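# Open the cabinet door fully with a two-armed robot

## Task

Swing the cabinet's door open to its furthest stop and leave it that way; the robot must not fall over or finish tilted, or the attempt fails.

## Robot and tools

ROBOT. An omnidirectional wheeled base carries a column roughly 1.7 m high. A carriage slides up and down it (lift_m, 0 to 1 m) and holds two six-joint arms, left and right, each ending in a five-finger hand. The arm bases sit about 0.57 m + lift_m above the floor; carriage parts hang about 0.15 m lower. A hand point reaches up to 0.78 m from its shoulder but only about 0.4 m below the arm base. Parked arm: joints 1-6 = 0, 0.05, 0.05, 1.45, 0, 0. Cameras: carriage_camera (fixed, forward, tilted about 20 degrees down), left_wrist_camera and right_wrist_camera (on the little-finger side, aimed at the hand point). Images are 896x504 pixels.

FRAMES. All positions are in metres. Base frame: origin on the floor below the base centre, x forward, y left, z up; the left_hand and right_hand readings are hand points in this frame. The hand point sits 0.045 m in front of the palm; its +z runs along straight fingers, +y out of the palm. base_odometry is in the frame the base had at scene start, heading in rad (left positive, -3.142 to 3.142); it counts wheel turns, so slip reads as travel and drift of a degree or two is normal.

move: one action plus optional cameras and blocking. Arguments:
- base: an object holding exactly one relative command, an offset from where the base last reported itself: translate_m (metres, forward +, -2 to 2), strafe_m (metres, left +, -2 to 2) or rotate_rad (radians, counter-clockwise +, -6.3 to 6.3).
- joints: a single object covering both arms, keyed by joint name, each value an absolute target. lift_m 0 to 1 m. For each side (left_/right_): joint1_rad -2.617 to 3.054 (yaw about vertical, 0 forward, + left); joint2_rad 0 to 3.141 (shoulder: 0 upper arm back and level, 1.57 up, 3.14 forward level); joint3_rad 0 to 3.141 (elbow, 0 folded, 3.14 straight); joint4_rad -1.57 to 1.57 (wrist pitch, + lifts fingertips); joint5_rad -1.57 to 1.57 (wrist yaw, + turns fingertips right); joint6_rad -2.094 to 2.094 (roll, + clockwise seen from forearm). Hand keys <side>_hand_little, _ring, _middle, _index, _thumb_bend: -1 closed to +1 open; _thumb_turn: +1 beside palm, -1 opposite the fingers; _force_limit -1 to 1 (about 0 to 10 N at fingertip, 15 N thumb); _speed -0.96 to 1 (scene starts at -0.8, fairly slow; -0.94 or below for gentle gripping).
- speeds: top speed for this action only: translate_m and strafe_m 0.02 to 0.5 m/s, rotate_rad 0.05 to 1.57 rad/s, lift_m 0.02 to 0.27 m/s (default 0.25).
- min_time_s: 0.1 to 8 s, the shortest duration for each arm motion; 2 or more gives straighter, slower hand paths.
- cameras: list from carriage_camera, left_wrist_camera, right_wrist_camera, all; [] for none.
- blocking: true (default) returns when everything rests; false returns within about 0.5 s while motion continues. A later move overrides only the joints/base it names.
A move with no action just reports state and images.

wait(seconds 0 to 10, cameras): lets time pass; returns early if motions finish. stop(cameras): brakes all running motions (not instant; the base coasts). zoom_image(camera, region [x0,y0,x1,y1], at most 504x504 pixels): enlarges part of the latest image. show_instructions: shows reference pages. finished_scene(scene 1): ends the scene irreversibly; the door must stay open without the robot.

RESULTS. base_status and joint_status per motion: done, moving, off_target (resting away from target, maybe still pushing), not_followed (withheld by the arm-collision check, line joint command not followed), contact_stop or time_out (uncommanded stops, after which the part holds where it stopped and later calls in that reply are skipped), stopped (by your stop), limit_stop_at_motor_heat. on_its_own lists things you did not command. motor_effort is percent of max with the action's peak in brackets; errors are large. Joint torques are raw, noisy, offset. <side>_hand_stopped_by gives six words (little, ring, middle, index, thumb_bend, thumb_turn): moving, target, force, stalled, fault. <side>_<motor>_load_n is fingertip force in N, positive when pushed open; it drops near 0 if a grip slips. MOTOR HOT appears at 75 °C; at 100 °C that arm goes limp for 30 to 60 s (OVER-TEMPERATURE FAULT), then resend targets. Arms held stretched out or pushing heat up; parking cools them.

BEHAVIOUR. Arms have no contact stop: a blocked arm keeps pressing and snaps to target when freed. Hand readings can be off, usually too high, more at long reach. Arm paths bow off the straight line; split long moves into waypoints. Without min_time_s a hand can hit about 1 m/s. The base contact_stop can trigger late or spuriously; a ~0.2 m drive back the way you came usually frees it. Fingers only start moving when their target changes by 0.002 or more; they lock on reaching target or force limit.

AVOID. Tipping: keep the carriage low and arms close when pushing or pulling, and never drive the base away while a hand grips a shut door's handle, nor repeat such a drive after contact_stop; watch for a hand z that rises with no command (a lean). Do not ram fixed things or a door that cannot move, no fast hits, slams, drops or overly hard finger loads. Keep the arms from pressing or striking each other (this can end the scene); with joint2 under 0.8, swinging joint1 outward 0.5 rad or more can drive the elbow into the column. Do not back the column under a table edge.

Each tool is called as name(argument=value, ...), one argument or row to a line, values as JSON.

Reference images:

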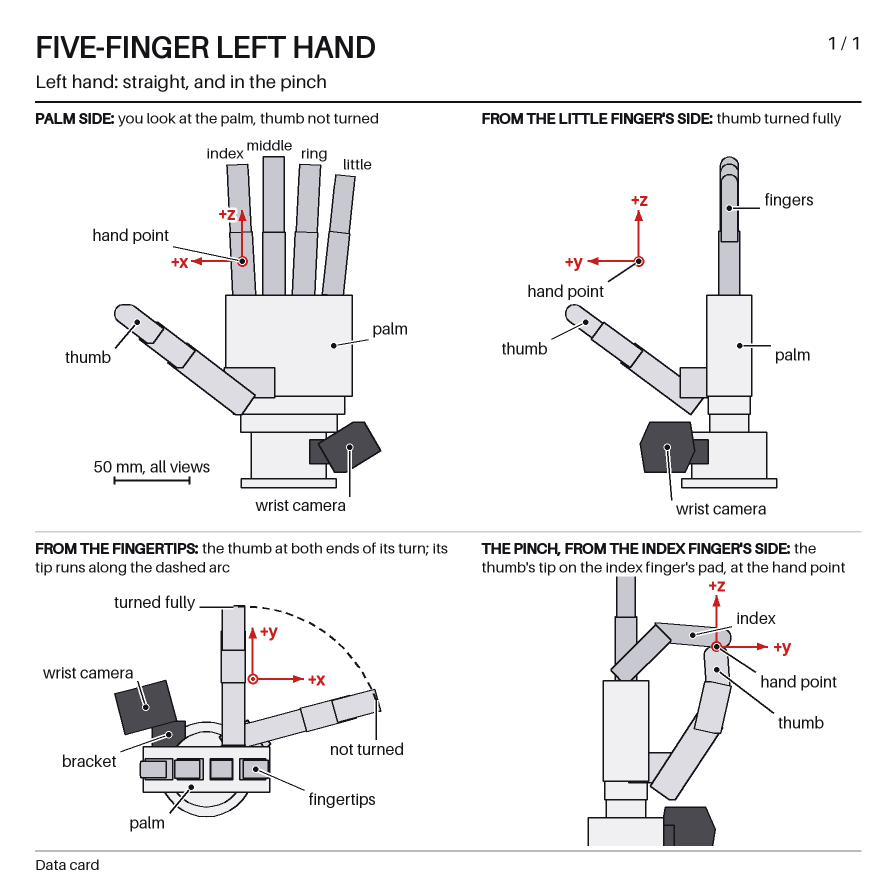

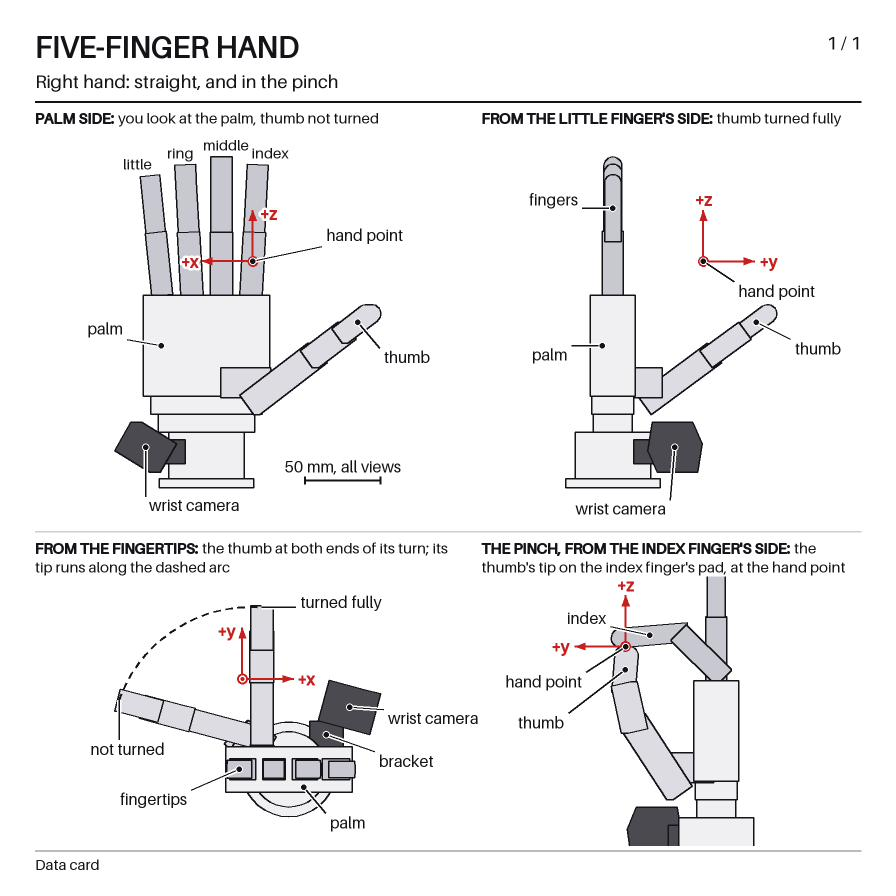

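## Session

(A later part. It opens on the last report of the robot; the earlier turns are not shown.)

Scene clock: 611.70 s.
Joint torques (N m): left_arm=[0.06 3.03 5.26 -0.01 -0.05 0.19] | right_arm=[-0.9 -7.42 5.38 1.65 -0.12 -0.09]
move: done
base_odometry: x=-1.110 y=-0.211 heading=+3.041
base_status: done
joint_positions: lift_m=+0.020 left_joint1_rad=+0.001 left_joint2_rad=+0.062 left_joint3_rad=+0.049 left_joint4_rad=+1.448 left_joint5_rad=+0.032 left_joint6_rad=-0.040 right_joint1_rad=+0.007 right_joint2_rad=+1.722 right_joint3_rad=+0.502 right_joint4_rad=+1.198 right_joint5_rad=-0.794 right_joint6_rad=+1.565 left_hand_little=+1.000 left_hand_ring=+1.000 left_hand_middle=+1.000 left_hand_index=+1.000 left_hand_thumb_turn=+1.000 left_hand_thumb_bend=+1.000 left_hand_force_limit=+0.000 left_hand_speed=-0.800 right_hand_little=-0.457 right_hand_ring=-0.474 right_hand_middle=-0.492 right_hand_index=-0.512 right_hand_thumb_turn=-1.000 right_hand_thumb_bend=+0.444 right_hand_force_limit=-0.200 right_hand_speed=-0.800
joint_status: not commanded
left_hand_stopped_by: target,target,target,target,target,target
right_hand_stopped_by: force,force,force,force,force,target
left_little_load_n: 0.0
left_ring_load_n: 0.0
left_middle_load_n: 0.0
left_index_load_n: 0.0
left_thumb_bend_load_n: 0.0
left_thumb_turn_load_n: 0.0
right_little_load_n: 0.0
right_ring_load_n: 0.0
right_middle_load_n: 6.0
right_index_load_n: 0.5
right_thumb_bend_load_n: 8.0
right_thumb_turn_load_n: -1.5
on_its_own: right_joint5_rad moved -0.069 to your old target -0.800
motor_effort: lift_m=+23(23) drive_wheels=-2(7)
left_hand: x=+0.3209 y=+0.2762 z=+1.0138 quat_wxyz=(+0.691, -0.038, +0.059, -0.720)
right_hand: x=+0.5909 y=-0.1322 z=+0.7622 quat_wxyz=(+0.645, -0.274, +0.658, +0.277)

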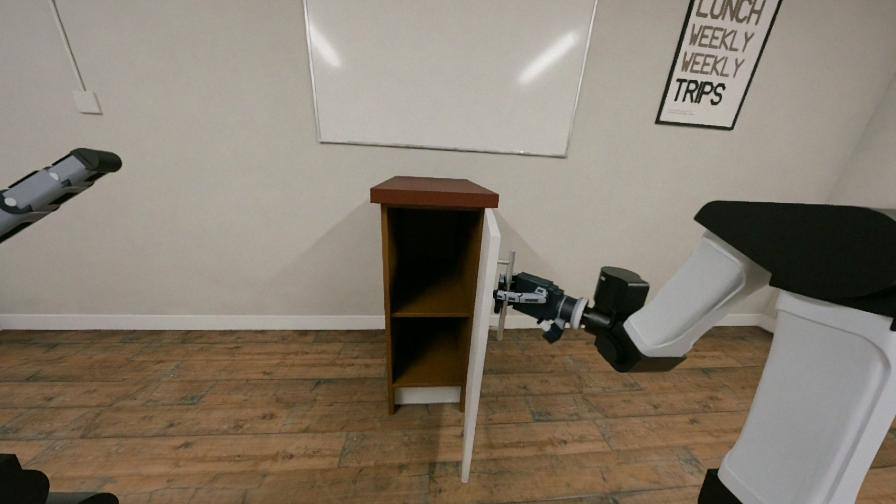

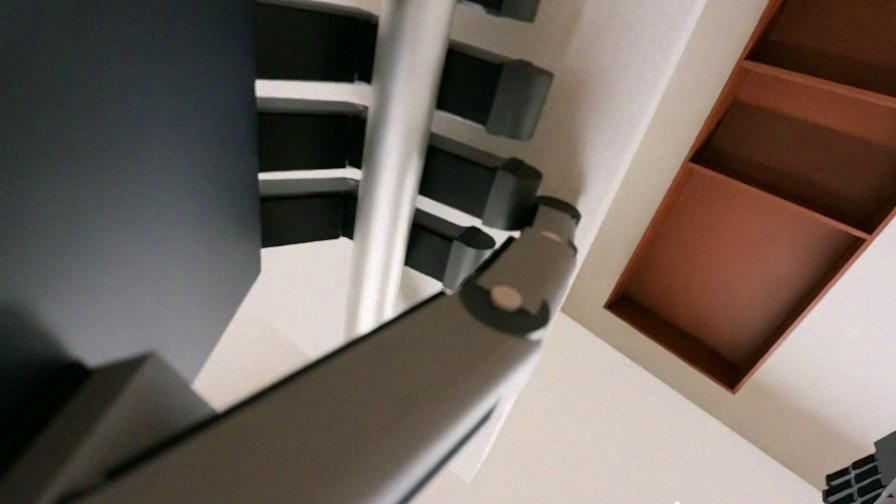

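move(
  base={"strafe_m": -0.035},
  speeds={"strafe_m": 0.03},
  cameras=["carriage_camera", "right_wrist_camera"],
)

Scene clock: 619.97 s.
Joint torques (N m): left_arm=[0.06 3.03 5.33 -0.02 -0.07 0.18] | right_arm=[-1.66 -7.38 4.81 1.77 -0.09 -0.11]
move: done
base_odometry: x=-1.107 y=-0.176 heading=+3.041
base_status: done
joint_positions: lift_m=+0.020 left_joint1_rad=+0.001 left_joint2_rad=+0.062 left_joint3_rad=+0.049 left_joint4_rad=+1.448 left_joint5_rad=+0.032 left_joint6_rad=-0.040 right_joint1_rad=+0.015 right_joint2_rad=+1.722 right_joint3_rad=+0.508 right_joint4_rad=+1.187 right_joint5_rad=-0.796 right_joint6_rad=+1.565 left_hand_little=+1.000 left_hand_ring=+1.000 left_hand_middle=+1.000 left_hand_index=+1.000 left_hand_thumb_turn=+1.000 left_hand_thumb_bend=+1.000 left_hand_force_limit=+0.000 left_hand_speed=-0.800 right_hand_little=-0.456 right_hand_ring=-0.473 right_hand_middle=-0.492 right_hand_index=-0.511 right_hand_thumb_turn=-1.000 right_hand_thumb_bend=+0.444 right_hand_force_limit=-0.200 right_hand_speed=-0.800
joint_status: not commanded
left_hand_stopped_by: target,target,target,target,target,target
right_hand_stopped_by: force,force,force,force,force,target
left_little_load_n: 0.0
left_ring_load_n: 0.0
left_middle_load_n: 0.0
left_index_load_n: 0.0
left_thumb_bend_load_n: 0.0
left_thumb_turn_load_n: 0.0
right_little_load_n: 2.5
right_ring_load_n: 9.5
right_middle_load_n: 11.0
right_index_load_n: 14.5
right_thumb_bend_load_n: 15.5
right_thumb_turn_load_n: -3.5
motor_effort: lift_m=+23(23) drive_wheels=+3(8)
left_hand: x=+0.3209 y=+0.2762 z=+1.0138 quat_wxyz=(+0.691, -0.038, +0.059, -0.720)
right_hand: x=+0.5904 y=-0.1290 z=+0.7622 quat_wxyz=(+0.642, -0.277, +0.658, +0.281)

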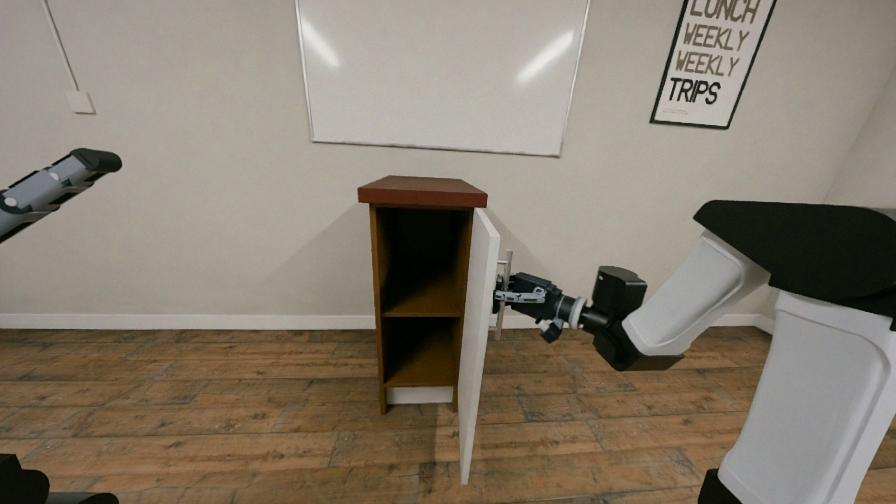

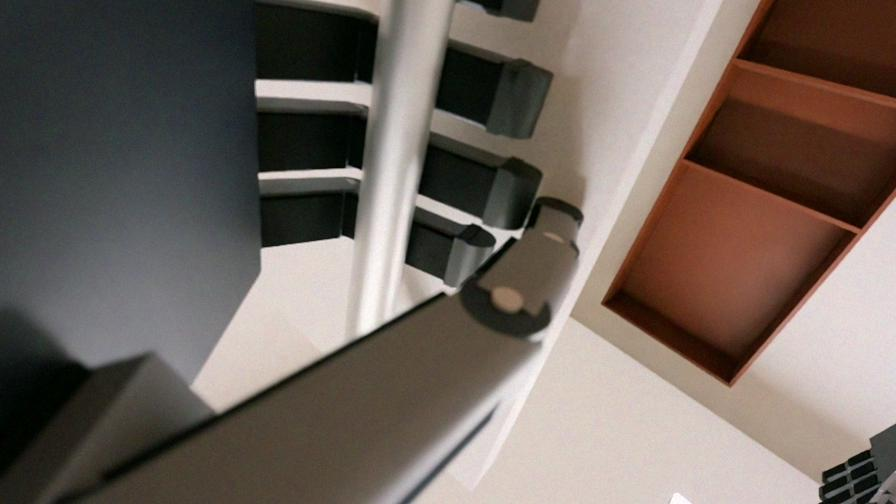

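move(
  base={"strafe_m": 0.015},
  speeds={"strafe_m": 0.03},
)

move(
  joints={"right_hand_thumb_bend": 1, "right_hand_speed": -0.5},
)

move(
  joints={"right_hand_little": 1, "right_hand_ring": 1, "right_hand_middle": 1, "right_hand_index": 1},
  cameras=["carriage_camera", "right_wrist_camera"],
)

Scene clock: 645.07 s.
Joint torques (N m): left_arm=[-0.05 2.91 5.15 0 -0.02 0.18] | right_arm=[-1.16 -7.34 4.9 1.74 -0.07 -0.09]
move: done
base_odometry: x=-1.108 y=-0.191 heading=+3.041
base_status: done
joint_positions: lift_m=+0.020 left_joint1_rad=+0.001 left_joint2_rad=+0.062 left_joint3_rad=+0.049 left_joint4_rad=+1.448 left_joint5_rad=+0.033 left_joint6_rad=-0.040 right_joint1_rad=+0.010 right_joint2_rad=+1.722 right_joint3_rad=+0.507 right_joint4_rad=+1.187 right_joint5_rad=-0.797 right_joint6_rad=+1.565 left_hand_little=+1.000 left_hand_ring=+1.000 left_hand_middle=+1.000 left_hand_index=+1.000 left_hand_thumb_turn=+1.000 left_hand_thumb_bend=+1.000 left_hand_force_limit=+0.000 left_hand_speed=-0.800 right_hand_little=-0.457 right_hand_ring=-0.474 right_hand_middle=-0.492 right_hand_index=-0.511 right_hand_thumb_turn=-1.000 right_hand_thumb_bend=+0.444 right_hand_force_limit=-0.200 right_hand_speed=-0.800
joint_status: not commanded
left_hand_stopped_by: target,target,target,target,target,target
right_hand_stopped_by: force,force,force,force,force,target
left_little_load_n: 0.0
left_ring_load_n: 0.5
left_middle_load_n: 0.0
left_index_load_n: 0.0
left_thumb_bend_load_n: 0.0
left_thumb_turn_load_n: 0.0
right_little_load_n: 0.0
right_ring_load_n: 0.5
right_middle_load_n: 4.5
right_index_load_n: 5.5
right_thumb_bend_load_n: 10.0
right_thumb_turn_load_n: -2.5
motor_effort: lift_m=+23(23) drive_wheels=+2(7)
left_hand: x=+0.3209 y=+0.2760 z=+1.0137 quat_wxyz=(+0.691, -0.038, +0.059, -0.720)
right_hand: x=+0.5907 y=-0.1306 z=+0.7617 quat_wxyz=(+0.642, -0.276, +0.659, +0.280)
pictures: none

Scene clock: 646.40 s.
Joint torques (N m): left_arm=[0.05 3.02 5.26 0 -0.06 0.19] | right_arm=[-0.42 -7.3 5.44 1.77 -0.25 -0.08]
move: done
base_odometry: x=-1.108 y=-0.191 heading=+3.041
base_status: not commanded
joint_positions: lift_m=+0.020 left_joint1_rad=+0.001 left_joint2_rad=+0.062 left_joint3_rad=+0.049 left_joint4_rad=+1.448 left_joint5_rad=+0.033 left_joint6_rad=-0.040 right_joint1_rad=+0.002 right_joint2_rad=+1.722 right_joint3_rad=+0.502 right_joint4_rad=+1.187 right_joint5_rad=-0.782 right_joint6_rad=+1.565 left_hand_little=+1.000 left_hand_ring=+1.000 left_hand_middle=+1.000 left_hand_index=+1.000 left_hand_thumb_turn=+1.000 left_hand_thumb_bend=+1.000 left_hand_force_limit=+0.000 left_hand_speed=-0.800 right_hand_little=-0.457 right_hand_ring=-0.474 right_hand_middle=-0.493 right_hand_index=-0.512 right_hand_thumb_turn=-1.000 right_hand_thumb_bend=+1.000 right_hand_force_limit=-0.200 right_hand_speed=-0.500
joint_status: all done
left_hand_stopped_by: target,target,target,target,target,target
right_hand_stopped_by: force,force,force,force,target,target
left_little_load_n: 0.0
left_ring_load_n: 0.0
left_middle_load_n: 0.0
left_index_load_n: 0.0
left_thumb_bend_load_n: 0.0
left_thumb_turn_load_n: 0.0
right_little_load_n: 0.0
right_ring_load_n: 0.0
right_middle_load_n: 0.0
right_index_load_n: 0.0
right_thumb_bend_load_n: 0.0
right_thumb_turn_load_n: -0.5
motor_effort: lift_m=+23(23) drive_wheels=+1(2)
left_hand: x=+0.3209 y=+0.2760 z=+1.0137 quat_wxyz=(+0.691, -0.038, +0.059, -0.720)
right_hand: x=+0.5941 y=-0.1350 z=+0.7601 quat_wxyz=(+0.643, -0.267, +0.664, +0.273)
pictures: none

Scene clock: 647.97 s.
Joint torques (N m): left_arm=[0.08 3.02 5.24 -0.02 -0.06 0.18] | right_arm=[-0.18 -7.2 5.57 1.79 -0.15 -0.1]
move: done
base_odometry: x=-1.108 y=-0.191 heading=+3.041
base_status: not commanded
joint_positions: lift_m=+0.020 left_joint1_rad=+0.001 left_joint2_rad=+0.062 left_joint3_rad=+0.049 left_joint4_rad=+1.448 left_joint5_rad=+0.033 left_joint6_rad=-0.040 right_joint1_rad=-0.001 right_joint2_rad=+1.722 right_joint3_rad=+0.499 right_joint4_rad=+1.187 right_joint5_rad=-0.790 right_joint6_rad=+1.565 left_hand_little=+1.000 left_hand_ring=+1.000 left_hand_middle=+1.000 left_hand_index=+1.000 left_hand_thumb_turn=+1.000 left_hand_thumb_bend=+1.000 left_hand_force_limit=+0.000 left_hand_speed=-0.800 right_hand_little=+1.000 right_hand_ring=+1.000 right_hand_middle=+1.000 right_hand_index=+1.000 right_hand_thumb_turn=-1.000 right_hand_thumb_bend=+1.000 right_hand_force_limit=-0.200 right_hand_speed=-0.500
joint_status: all done
left_hand_stopped_by: target,target,target,target,target,target
right_hand_stopped_by: target,target,target,target,target,target
left_little_load_n: 0.0
left_ring_load_n: 0.0
left_middle_load_n: 0.5
left_index_load_n: 0.0
left_thumb_bend_load_n: 0.0
left_thumb_turn_load_n: 0.0
right_little_load_n: 0.0
right_ring_load_n: 0.0
right_middle_load_n: 0.0
right_index_load_n: 0.0
right_thumb_bend_load_n: 0.0
right_thumb_turn_load_n: -0.5
motor_effort: lift_m=+23(23) drive_wheels=+2(2)
left_hand: x=+0.3209 y=+0.2760 z=+1.0137 quat_wxyz=(+0.691, -0.038, +0.059, -0.720)
right_hand: x=+0.5927 y=-0.1354 z=+0.7595 quat_wxyz=(+0.642, -0.269, +0.664, +0.275)

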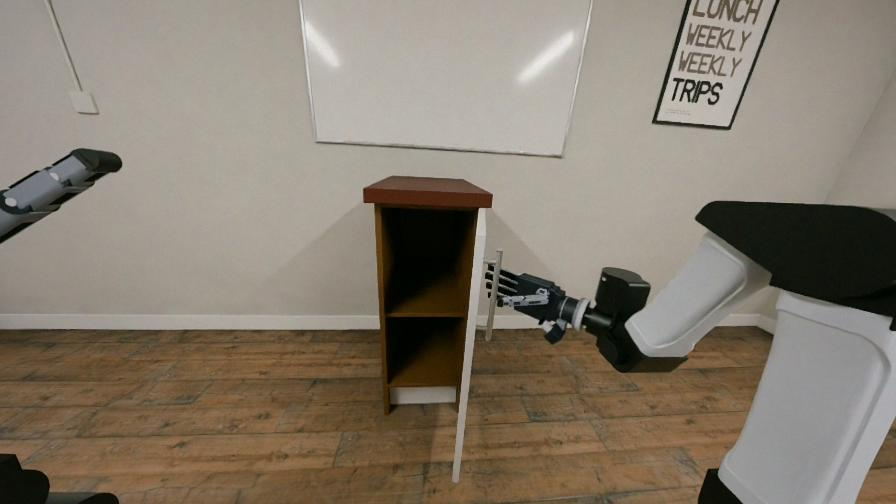

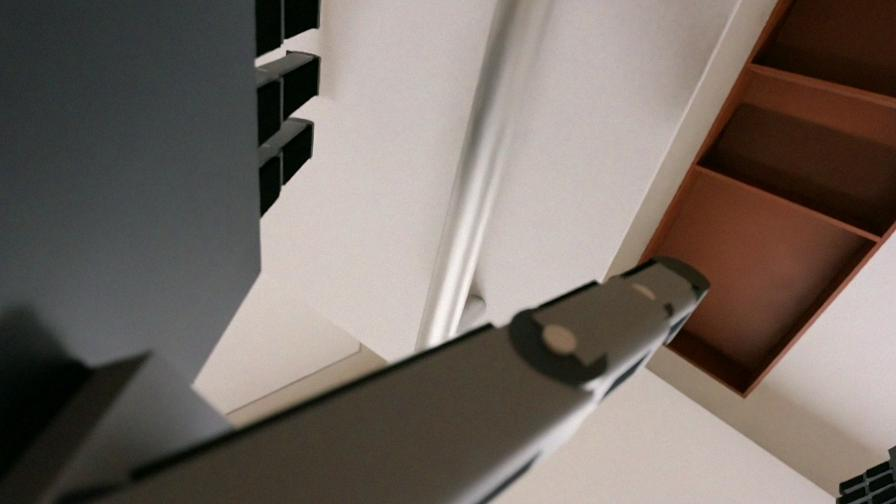

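move(
  base={"strafe_m": -0.08},
  speeds={"strafe_m": 0.06},
  cameras=["carriage_camera", "right_wrist_camera"],
)

Scene clock: 653.73 s.
Joint torques (N m): left_arm=[0.05 3 5.16 -0.02 -0.04 0.18] | right_arm=[-0.18 -7.38 5.63 1.81 -0.14 -0.11]
move: done
base_odometry: x=-1.100 y=-0.111 heading=+3.041
base_status: done
joint_positions: lift_m=+0.020 left_joint1_rad=+0.001 left_joint2_rad=+0.062 left_joint3_rad=+0.049 left_joint4_rad=+1.448 left_joint5_rad=+0.033 left_joint6_rad=-0.040 right_joint1_rad=-0.001 right_joint2_rad=+1.722 right_joint3_rad=+0.499 right_joint4_rad=+1.187 right_joint5_rad=-0.791 right_joint6_rad=+1.565 left_hand_little=+1.000 left_hand_ring=+1.000 left_hand_middle=+1.000 left_hand_index=+1.000 left_hand_thumb_turn=+1.000 left_hand_thumb_bend=+1.000 left_hand_force_limit=+0.000 left_hand_speed=-0.800 right_hand_little=+1.000 right_hand_ring=+1.000 right_hand_middle=+1.000 right_hand_index=+1.000 right_hand_thumb_turn=-1.000 right_hand_thumb_bend=+1.000 right_hand_force_limit=-0.200 right_hand_speed=-0.500
joint_status: not commanded
left_hand_stopped_by: target,target,target,target,target,target
right_hand_stopped_by: target,target,target,target,target,target
left_little_load_n: 0.0
left_ring_load_n: 0.0
left_middle_load_n: 0.0
left_index_load_n: 0.0
left_thumb_bend_load_n: 0.0
left_thumb_turn_load_n: 0.0
right_little_load_n: 0.0
right_ring_load_n: 0.0
right_middle_load_n: 0.0
right_index_load_n: 0.0
right_thumb_bend_load_n: 0.5
right_thumb_turn_load_n: 0.0
motor_effort: lift_m=+23(23) drive_wheels=-1(11)
left_hand: x=+0.3209 y=+0.2761 z=+1.0137 quat_wxyz=(+0.691, -0.038, +0.059, -0.720)
right_hand: x=+0.5925 y=-0.1353 z=+0.7595 quat_wxyz=(+0.641, -0.269, +0.664, +0.275)

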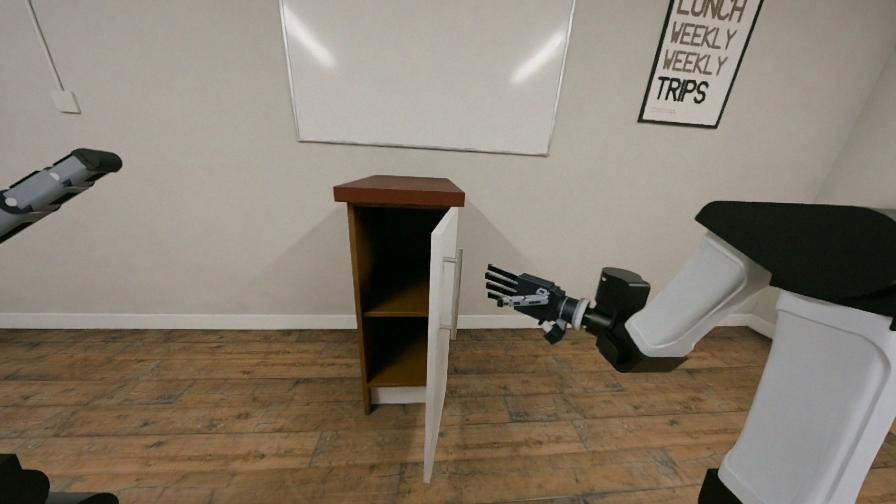

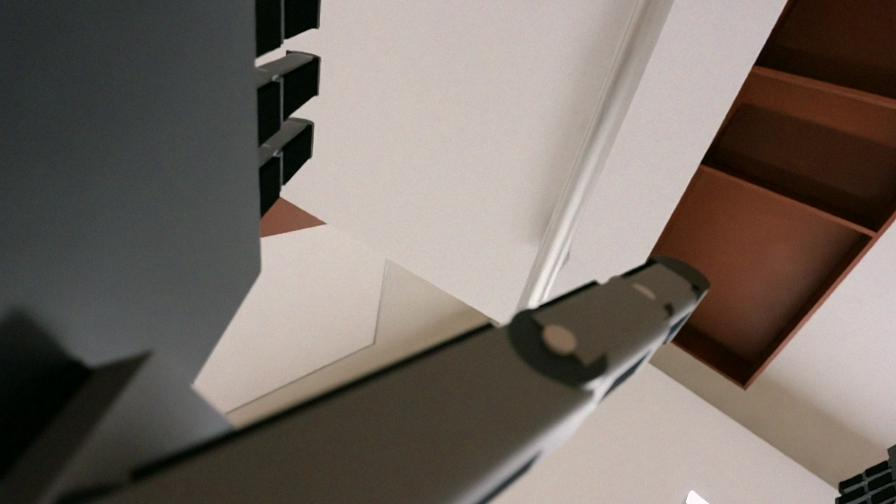

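move(
  base={"translate_m": -0.28},
  speeds={"translate_m": 0.2},
)

move(
  base={"strafe_m": 0.43},
  joints={"right_joint5_rad": 0},
  min_time_s=1.5,
  speeds={"strafe_m": 0.2},
  cameras=["carriage_camera", "right_wrist_camera"],
)

Scene clock: 700.43 s.
Joint torques (N m): left_arm=[0.05 3.1 5.19 -0.05 -0.05 0.18] | right_arm=[-0.29 -7.31 5.57 1.79 -0.13 -0.1]
move: done
base_odometry: x=-0.822 y=-0.139 heading=+3.041
base_status: done
joint_positions: lift_m=+0.020 left_joint1_rad=+0.001 left_joint2_rad=+0.062 left_joint3_rad=+0.049 left_joint4_rad=+1.448 left_joint5_rad=+0.033 left_joint6_rad=-0.040 right_joint1_rad=-0.001 right_joint2_rad=+1.722 right_joint3_rad=+0.499 right_joint4_rad=+1.187 right_joint5_rad=-0.791 right_joint6_rad=+1.565 left_hand_little=+1.000 left_hand_ring=+1.000 left_hand_middle=+1.000 left_hand_index=+1.000 left_hand_thumb_turn=+1.000 left_hand_thumb_bend=+1.000 left_hand_force_limit=+0.000 left_hand_speed=-0.800 right_hand_little=+1.000 right_hand_ring=+1.000 right_hand_middle=+1.000 right_hand_index=+1.000 right_hand_thumb_turn=-1.000 right_hand_thumb_bend=+1.000 right_hand_force_limit=-0.200 right_hand_speed=-0.500
joint_status: not commanded
left_hand_stopped_by: target,target,target,target,target,target
right_hand_stopped_by: target,target,target,target,target,target
left_little_load_n: 0.0
left_ring_load_n: 0.0
left_middle_load_n: 0.0
left_index_load_n: 0.0
left_thumb_bend_load_n: 0.0
left_thumb_turn_load_n: 0.0
right_little_load_n: 0.0
right_ring_load_n: 0.0
right_middle_load_n: 0.0
right_index_load_n: -0.5
right_thumb_bend_load_n: 0.0
right_thumb_turn_load_n: 0.0
motor_effort: lift_m=+23(23) drive_wheels=+0(9)
left_hand: x=+0.3209 y=+0.2761 z=+1.0137 quat_wxyz=(+0.691, -0.038, +0.059, -0.720)
right_hand: x=+0.5925 y=-0.1353 z=+0.7595 quat_wxyz=(+0.641, -0.269, +0.664, +0.275)
pictures: none

Scene clock: 703.67 s.
Joint torques (N m): left_arm=[0.09 2.99 5.31 -0.02 -0.06 0.19] | right_arm=[-0.25 -7.53 5.98 2.05 0.15 -0.11]
move: done
base_odometry: x=-0.865 y=-0.567 heading=+3.041
base_status: done
joint_positions: lift_m=+0.020 left_joint1_rad=+0.001 left_joint2_rad=+0.062 left_joint3_rad=+0.049 left_joint4_rad=+1.448 left_joint5_rad=+0.033 left_joint6_rad=-0.040 right_joint1_rad=+0.000 right_joint2_rad=+1.722 right_joint3_rad=+0.499 right_joint4_rad=+1.187 right_joint5_rad=-0.016 right_joint6_rad=+1.565 left_hand_little=+1.000 left_hand_ring=+1.000 left_hand_middle=+1.000 left_hand_index=+1.000 left_hand_thumb_turn=+1.000 left_hand_thumb_bend=+1.000 left_hand_force_limit=+0.000 left_hand_speed=-0.800 right_hand_little=+1.000 right_hand_ring=+1.000 right_hand_middle=+1.000 right_hand_index=+1.000 right_hand_thumb_turn=-1.000 right_hand_thumb_bend=+1.000 right_hand_force_limit=-0.200 right_hand_speed=-0.500
joint_status: all done
left_hand_stopped_by: target,target,target,target,target,target
right_hand_stopped_by: target,target,target,target,target,target
left_little_load_n: 0.0
left_ring_load_n: 0.0
left_middle_load_n: 0.0
left_index_load_n: 0.0
left_thumb_bend_load_n: 0.0
left_thumb_turn_load_n: 0.0
right_little_load_n: 0.0
right_ring_load_n: 0.0
right_middle_load_n: 0.0
right_index_load_n: 0.0
right_thumb_bend_load_n: 0.0
right_thumb_turn_load_n: -0.5
motor_effort: lift_m=+23(23) drive_wheels=-1(9)
left_hand: x=+0.3209 y=+0.2761 z=+1.0137 quat_wxyz=(+0.691, -0.038, +0.059, -0.720)
right_hand: x=+0.6919 y=-0.2520 z=+0.7559 quat_wxyz=(+0.694, -0.008, +0.720, +0.004)

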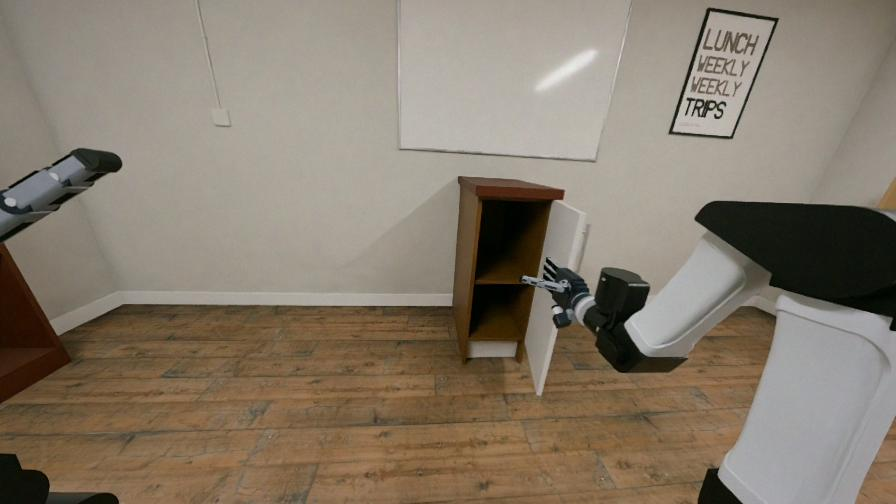

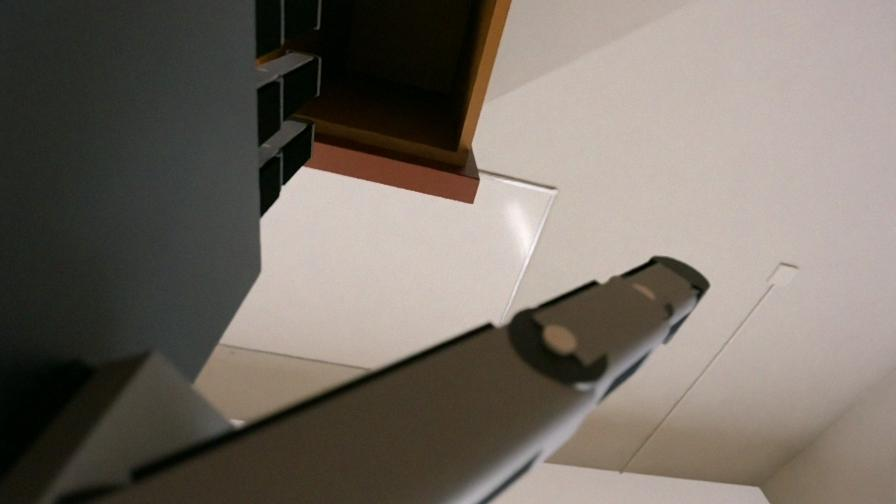

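move(
  base={"translate_m": 0.27},
  speeds={"translate_m": 0.12},
  cameras=["carriage_camera"],
)

Scene clock: 716.40 s.
Joint torques (N m): left_arm=[0.03 3.03 5.35 0 -0.06 0.18] | right_arm=[-0.27 -7.58 5.94 2.04 0.16 -0.11]
move: done
base_odometry: x=-1.133 y=-0.540 heading=+3.041
base_status: done
joint_positions: lift_m=+0.020 left_joint1_rad=+0.001 left_joint2_rad=+0.062 left_joint3_rad=+0.049 left_joint4_rad=+1.447 left_joint5_rad=+0.033 left_joint6_rad=-0.040 right_joint1_rad=+0.000 right_joint2_rad=+1.722 right_joint3_rad=+0.499 right_joint4_rad=+1.187 right_joint5_rad=-0.015 right_joint6_rad=+1.565 left_hand_little=+1.000 left_hand_ring=+1.000 left_hand_middle=+1.000 left_hand_index=+1.000 left_hand_thumb_turn=+1.000 left_hand_thumb_bend=+1.000 left_hand_force_limit=+0.000 left_hand_speed=-0.800 right_hand_little=+1.000 right_hand_ring=+1.000 right_hand_middle=+1.000 right_hand_index=+1.000 right_hand_thumb_turn=-1.000 right_hand_thumb_bend=+1.000 right_hand_force_limit=-0.200 right_hand_speed=-0.500
joint_status: not commanded
left_hand_stopped_by: target,target,target,target,target,target
right_hand_stopped_by: target,target,target,target,target,target
left_little_load_n: 0.0
left_ring_load_n: 0.0
left_middle_load_n: 0.0
left_index_load_n: 0.0
left_thumb_bend_load_n: 0.0
left_thumb_turn_load_n: 0.0
right_little_load_n: 0.0
right_ring_load_n: 0.0
right_middle_load_n: 0.0
right_index_load_n: 0.0
right_thumb_bend_load_n: 0.0
right_thumb_turn_load_n: 0.0
motor_effort: lift_m=+23(23) drive_wheels=-2(9)
left_hand: x=+0.3210 y=+0.2761 z=+1.0137 quat_wxyz=(+0.691, -0.038, +0.059, -0.720)
right_hand: x=+0.6920 y=-0.2520 z=+0.7559 quat_wxyz=(+0.694, -0.007, +0.720, +0.004)

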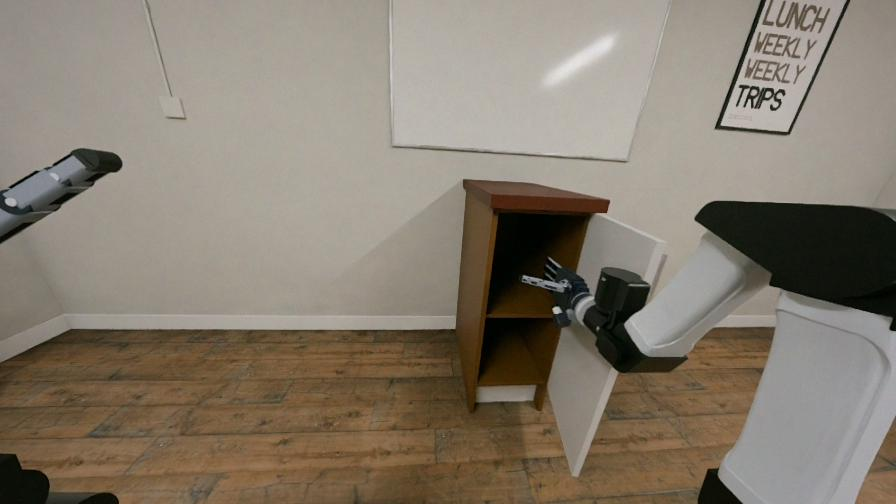

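move(
  base={"strafe_m": -0.12},
  speeds={"strafe_m": 0.05},
  cameras=["carriage_camera"],
)

Scene clock: 723.63 s.
Joint torques (N m): left_arm=[0.03 3.04 5.3 -0.02 -0.05 0.18] | right_arm=[-0.39 -7.64 5.83 2.04 0.14 -0.1]
move: done
base_odometry: x=-1.121 y=-0.421 heading=+3.041
base_status: done
joint_positions: lift_m=+0.020 left_joint1_rad=+0.002 left_joint2_rad=+0.062 left_joint3_rad=+0.049 left_joint4_rad=+1.447 left_joint5_rad=+0.032 left_joint6_rad=-0.040 right_joint1_rad=+0.001 right_joint2_rad=+1.722 right_joint3_rad=+0.499 right_joint4_rad=+1.187 right_joint5_rad=-0.014 right_joint6_rad=+1.565 left_hand_little=+1.000 left_hand_ring=+1.000 left_hand_middle=+1.000 left_hand_index=+1.000 left_hand_thumb_turn=+1.000 left_hand_thumb_bend=+1.000 left_hand_force_limit=+0.000 left_hand_speed=-0.800 right_hand_little=+1.000 right_hand_ring=+1.000 right_hand_middle=+1.000 right_hand_index=+1.000 right_hand_thumb_turn=-1.000 right_hand_thumb_bend=+1.000 right_hand_force_limit=-0.200 right_hand_speed=-0.500
joint_status: not commanded
left_hand_stopped_by: target,target,target,target,target,target
right_hand_stopped_by: target,target,target,target,target,target
left_little_load_n: 0.0
left_ring_load_n: 0.0
left_middle_load_n: 0.0
left_index_load_n: 0.0
left_thumb_bend_load_n: 0.0
left_thumb_turn_load_n: 0.0
right_little_load_n: 0.0
right_ring_load_n: 0.0
right_middle_load_n: 0.0
right_index_load_n: 0.5
right_thumb_bend_load_n: 0.0
right_thumb_turn_load_n: -0.5
motor_effort: lift_m=+23(23) drive_wheels=-1(7)
left_hand: x=+0.3210 y=+0.2762 z=+1.0137 quat_wxyz=(+0.691, -0.038, +0.059, -0.719)
right_hand: x=+0.6920 y=-0.2519 z=+0.7559 quat_wxyz=(+0.694, -0.007, +0.720, +0.003)

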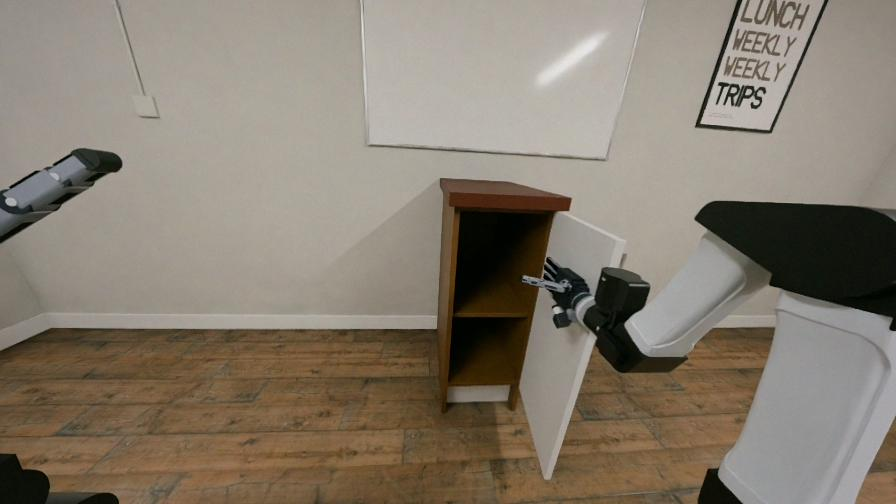

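move(
  base={"strafe_m": -0.06},
  speeds={"strafe_m": 0.05},
  cameras=["carriage_camera"],
)

Scene clock: 731.00 s.
Joint torques (N m): left_arm=[0.05 3.02 5.2 -0.02 -0.06 0.19] | right_arm=[-0.44 -7.56 5.87 2.04 0.11 -0.11]
move: done
base_odometry: x=-1.116 y=-0.361 heading=+3.042
base_status: done
joint_positions: lift_m=+0.020 left_joint1_rad=+0.001 left_joint2_rad=+0.062 left_joint3_rad=+0.049 left_joint4_rad=+1.447 left_joint5_rad=+0.032 left_joint6_rad=-0.040 right_joint1_rad=+0.003 right_joint2_rad=+1.722 right_joint3_rad=+0.499 right_joint4_rad=+1.187 right_joint5_rad=-0.014 right_joint6_rad=+1.565 left_hand_little=+1.000 left_hand_ring=+1.000 left_hand_middle=+1.000 left_hand_index=+1.000 left_hand_thumb_turn=+1.000 left_hand_thumb_bend=+1.000 left_hand_force_limit=+0.000 left_hand_speed=-0.800 right_hand_little=+1.000 right_hand_ring=+1.000 right_hand_middle=+1.000 right_hand_index=+1.000 right_hand_thumb_turn=-1.000 right_hand_thumb_bend=+1.000 right_hand_force_limit=-0.200 right_hand_speed=-0.500
joint_status: not commanded
left_hand_stopped_by: target,target,target,target,target,target
right_hand_stopped_by: target,target,target,target,target,target
left_little_load_n: 0.0
left_ring_load_n: 0.0
left_middle_load_n: 0.0
left_index_load_n: 0.0
left_thumb_bend_load_n: 0.0
left_thumb_turn_load_n: 0.0
right_little_load_n: 0.0
right_ring_load_n: 0.0
right_middle_load_n: 0.0
right_index_load_n: -0.5
right_thumb_bend_load_n: 0.0
right_thumb_turn_load_n: -0.5
motor_effort: lift_m=+23(23) drive_wheels=-1(10)
left_hand: x=+0.3210 y=+0.2762 z=+1.0137 quat_wxyz=(+0.691, -0.038, +0.059, -0.720)
right_hand: x=+0.6919 y=-0.2513 z=+0.7559 quat_wxyz=(+0.694, -0.008, +0.720, +0.004)

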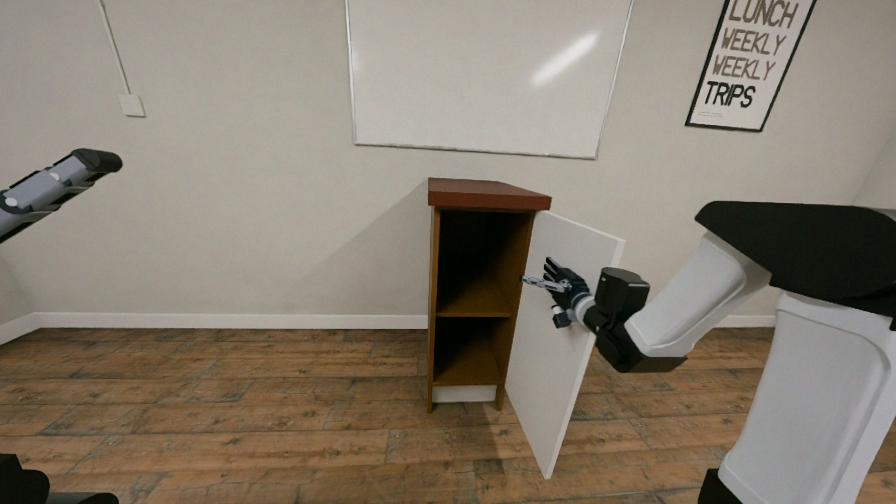

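move(
  base={"strafe_m": -0.08},
  speeds={"strafe_m": 0.05},
  cameras=["carriage_camera"],
)

Scene clock: 736.73 s.
Joint torques (N m): left_arm=[0.06 3.03 5.29 -0.02 -0.05 0.19] | right_arm=[-13.38 -7.47 6.26 1.97 2.96 -0.11]
move: done
base_odometry: x=-1.108 y=-0.281 heading=+3.042
base_status: done
joint_positions: lift_m=+0.020 left_joint1_rad=+0.001 left_joint2_rad=+0.062 left_joint3_rad=+0.049 left_joint4_rad=+1.447 left_joint5_rad=+0.032 left_joint6_rad=-0.040 right_joint1_rad=+0.151 right_joint2_rad=+1.722 right_joint3_rad=+0.495 right_joint4_rad=+1.189 right_joint5_rad=-0.263 right_joint6_rad=+1.566 left_hand_little=+1.000 left_hand_ring=+1.000 left_hand_middle=+1.000 left_hand_index=+1.000 left_hand_thumb_turn=+1.000 left_hand_thumb_bend=+1.000 left_hand_force_limit=+0.000 left_hand_speed=-0.800 right_hand_little=+1.000 right_hand_ring=+1.000 right_hand_middle=+1.000 right_hand_index=+1.000 right_hand_thumb_turn=-1.000 right_hand_thumb_bend=+1.000 right_hand_force_limit=-0.200 right_hand_speed=-0.500
joint_status: not commanded
left_hand_stopped_by: target,target,target,target,target,target
right_hand_stopped_by: target,target,target,target,target,target
left_little_load_n: 0.0
left_ring_load_n: 0.0
left_middle_load_n: 0.0
left_index_load_n: 0.0
left_thumb_bend_load_n: 0.0
left_thumb_turn_load_n: 0.0
right_little_load_n: 0.0
right_ring_load_n: 0.0
right_middle_load_n: 0.0
right_index_load_n: 0.0
right_thumb_bend_load_n: 0.0
right_thumb_turn_load_n: 0.0
motor_effort: lift_m=+23(23) drive_wheels=+8(12)
left_hand: x=+0.3210 y=+0.2762 z=+1.0137 quat_wxyz=(+0.691, -0.038, +0.059, -0.720)
right_hand: x=+0.6483 y=-0.1411 z=+0.7557 quat_wxyz=(+0.679, -0.146, +0.705, +0.144)

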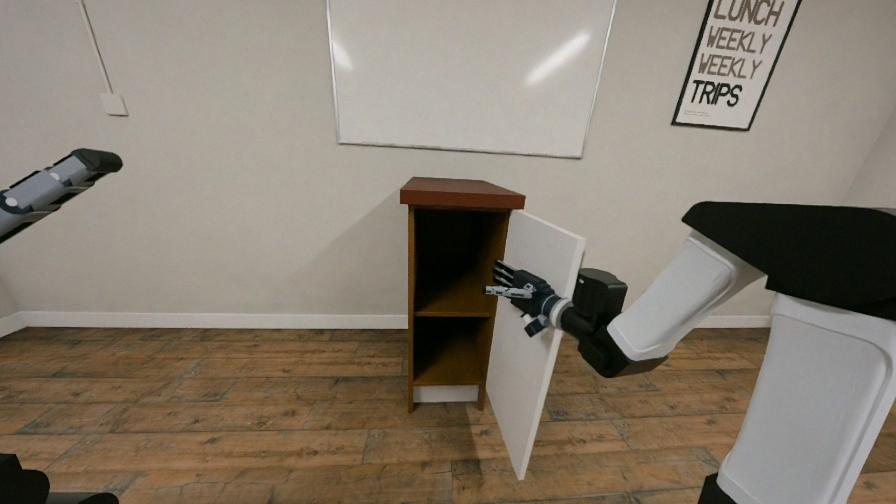

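move(
  base={"strafe_m": 0.06},
  speeds={"strafe_m": 0.04},
  cameras=["carriage_camera"],
)

move(
  base={"strafe_m": 0.12},
  speeds={"strafe_m": 0.08},
  cameras=["carriage_camera"],
)

Scene clock: 746.73 s.
Joint torques (N m): left_arm=[0.13 3 5.2 0.01 -0.03 0.18] | right_arm=[-3.21 -7.15 7.05 1.93 0.73 -0.11]
move: done
base_odometry: x=-1.114 y=-0.341 heading=+3.042
base_status: done
joint_positions: lift_m=+0.020 left_joint1_rad=+0.001 left_joint2_rad=+0.062 left_joint3_rad=+0.049 left_joint4_rad=+1.447 left_joint5_rad=+0.032 left_joint6_rad=-0.040 right_joint1_rad=+0.033 right_joint2_rad=+1.718 right_joint3_rad=+0.488 right_joint4_rad=+1.194 right_joint5_rad=-0.066 right_joint6_rad=+1.566 left_hand_little=+1.000 left_hand_ring=+1.000 left_hand_middle=+1.000 left_hand_index=+1.000 left_hand_thumb_turn=+1.000 left_hand_thumb_bend=+1.000 left_hand_force_limit=+0.000 left_hand_speed=-0.800 right_hand_little=+1.000 right_hand_ring=+1.000 right_hand_middle=+1.000 right_hand_index=+1.000 right_hand_thumb_turn=-1.000 right_hand_thumb_bend=+1.000 right_hand_force_limit=-0.200 right_hand_speed=-0.500
joint_status: not commanded
left_hand_stopped_by: target,target,target,target,target,target
right_hand_stopped_by: target,target,target,target,target,target
left_little_load_n: 0.0
left_ring_load_n: 0.0
left_middle_load_n: 0.0
left_index_load_n: 0.0
left_thumb_bend_load_n: 0.0
left_thumb_turn_load_n: 0.0
right_little_load_n: 0.0
right_ring_load_n: 0.0
right_middle_load_n: 0.0
right_index_load_n: 0.0
right_thumb_bend_load_n: 0.0
right_thumb_turn_load_n: 0.0
motor_effort: lift_m=+23(23) drive_wheels=+4(7)
left_hand: x=+0.3210 y=+0.2761 z=+1.0137 quat_wxyz=(+0.691, -0.038, +0.059, -0.720)
right_hand: x=+0.6831 y=-0.2271 z=+0.7551 quat_wxyz=(+0.693, -0.037, +0.719, +0.034)

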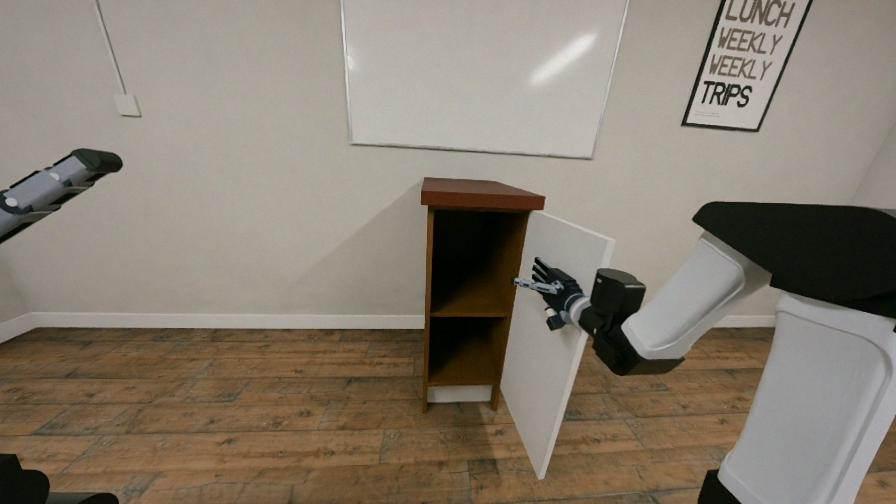

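Scene clock: 748.87 s.
Joint torques (N m): left_arm=[-0.03 3.02 5.24 -0.02 -0.06 0.19] | right_arm=[-0.54 -7.19 7.09 1.97 0.15 -0.11]
move: done
base_odometry: x=-1.126 y=-0.460 heading=+3.042
base_status: done
joint_positions: lift_m=+0.020 left_joint1_rad=+0.001 left_joint2_rad=+0.062 left_joint3_rad=+0.049 left_joint4_rad=+1.447 left_joint5_rad=+0.032 left_joint6_rad=-0.040 right_joint1_rad=+0.003 right_joint2_rad=+1.718 right_joint3_rad=+0.488 right_joint4_rad=+1.194 right_joint5_rad=-0.015 right_joint6_rad=+1.566 left_hand_little=+1.000 left_hand_ring=+1.000 left_hand_middle=+1.000 left_hand_index=+1.000 left_hand_thumb_turn=+1.000 left_hand_thumb_bend=+1.000 left_hand_force_limit=+0.000 left_hand_speed=-0.800 right_hand_little=+1.000 right_hand_ring=+1.000 right_hand_middle=+1.000 right_hand_index=+1.000 right_hand_thumb_turn=-1.000 right_hand_thumb_bend=+1.000 right_hand_force_limit=-0.200 right_hand_speed=-0.500
joint_status: not commanded
left_hand_stopped_by: target,target,target,target,target,target
right_hand_stopped_by: target,target,target,target,target,target
left_little_load_n: 0.0
left_ring_load_n: 0.0
left_middle_load_n: 0.0
left_index_load_n: 0.0
left_thumb_bend_load_n: 0.0
left_thumb_turn_load_n: 0.0
right_little_load_n: 0.0
right_ring_load_n: 0.0
right_middle_load_n: 0.0
right_index_load_n: 0.0
right_thumb_bend_load_n: 0.0
right_thumb_turn_load_n: -0.5
motor_effort: lift_m=+23(23) drive_wheels=+5(10)
left_hand: x=+0.3210 y=+0.2762 z=+1.0137 quat_wxyz=(+0.691, -0.038, +0.059, -0.720)
right_hand: x=+0.6891 y=-0.2507 z=+0.7549 quat_wxyz=(+0.694, -0.008, +0.720, +0.005)

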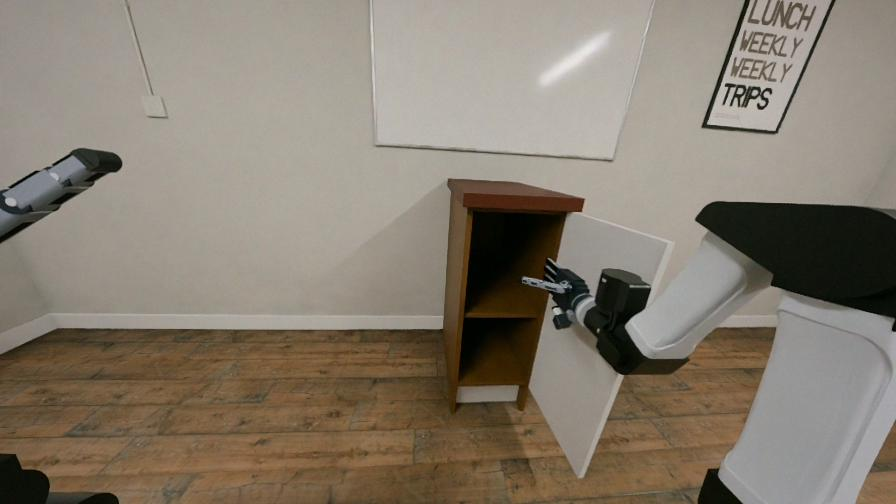

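move(
  base={"translate_m": -0.4},
  speeds={"translate_m": 0.2},
  cameras=["carriage_camera"],
)

zoom_image(
  camera="carriage_camera",
  region=[400, 150, 640, 390],
)

Scene clock: 756.10 s.
Joint torques (N m): left_arm=[0.08 3.03 5.27 -0.02 -0.05 0.19] | right_arm=[-0.54 -7.13 7.15 1.98 0.12 -0.11]
move: done
base_odometry: x=-0.728 y=-0.501 heading=+3.041
base_status: done
joint_positions: lift_m=+0.020 left_joint1_rad=+0.001 left_joint2_rad=+0.062 left_joint3_rad=+0.049 left_joint4_rad=+1.447 left_joint5_rad=+0.032 left_joint6_rad=-0.040 right_joint1_rad=+0.003 right_joint2_rad=+1.718 right_joint3_rad=+0.488 right_joint4_rad=+1.193 right_joint5_rad=-0.015 right_joint6_rad=+1.566 left_hand_little=+1.000 left_hand_ring=+1.000 left_hand_middle=+1.000 left_hand_index=+1.000 left_hand_thumb_turn=+1.000 left_hand_thumb_bend=+1.000 left_hand_force_limit=+0.000 left_hand_speed=-0.800 right_hand_little=+1.000 right_hand_ring=+1.000 right_hand_middle=+1.000 right_hand_index=+1.000 right_hand_thumb_turn=-1.000 right_hand_thumb_bend=+1.000 right_hand_force_limit=-0.200 right_hand_speed=-0.500
joint_status: not commanded
left_hand_stopped_by: target,target,target,target,target,target
right_hand_stopped_by: target,target,target,target,target,target
left_little_load_n: 0.0
left_ring_load_n: 0.0
left_middle_load_n: 0.0
left_index_load_n: 0.0
left_thumb_bend_load_n: 0.0
left_thumb_turn_load_n: 0.0
right_little_load_n: 0.0
right_ring_load_n: -0.5
right_middle_load_n: 0.0
right_index_load_n: 0.0
right_thumb_bend_load_n: 0.0
right_thumb_turn_load_n: -0.5
motor_effort: lift_m=+23(23) drive_wheels=-2(10)
left_hand: x=+0.3211 y=+0.2762 z=+1.0137 quat_wxyz=(+0.691, -0.038, +0.059, -0.720)
right_hand: x=+0.6891 y=-0.2508 z=+0.7547 quat_wxyz=(+0.694, -0.008, +0.720, +0.005)

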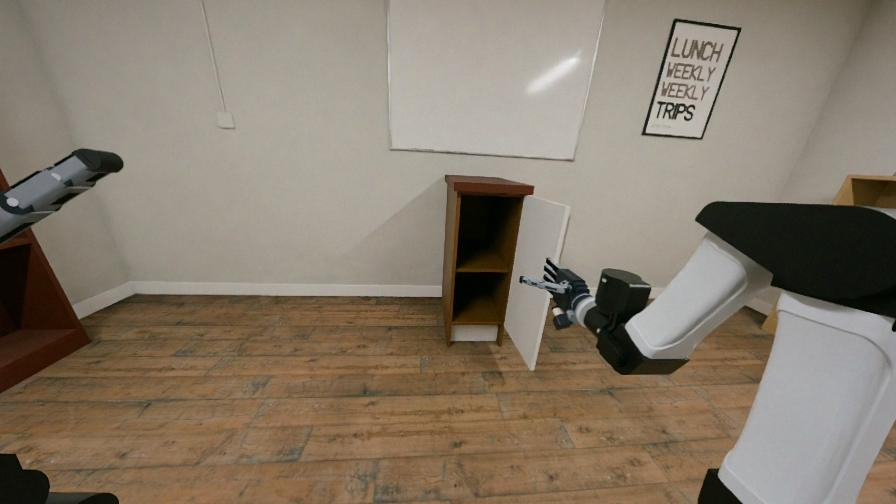

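Scaled by 2.100.

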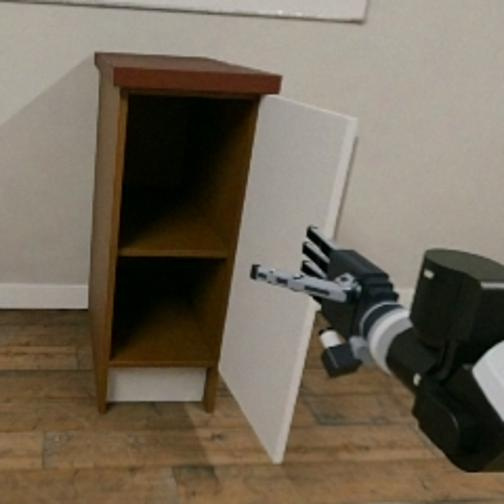

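finished_scene(
)

The scene is finished: the task was done.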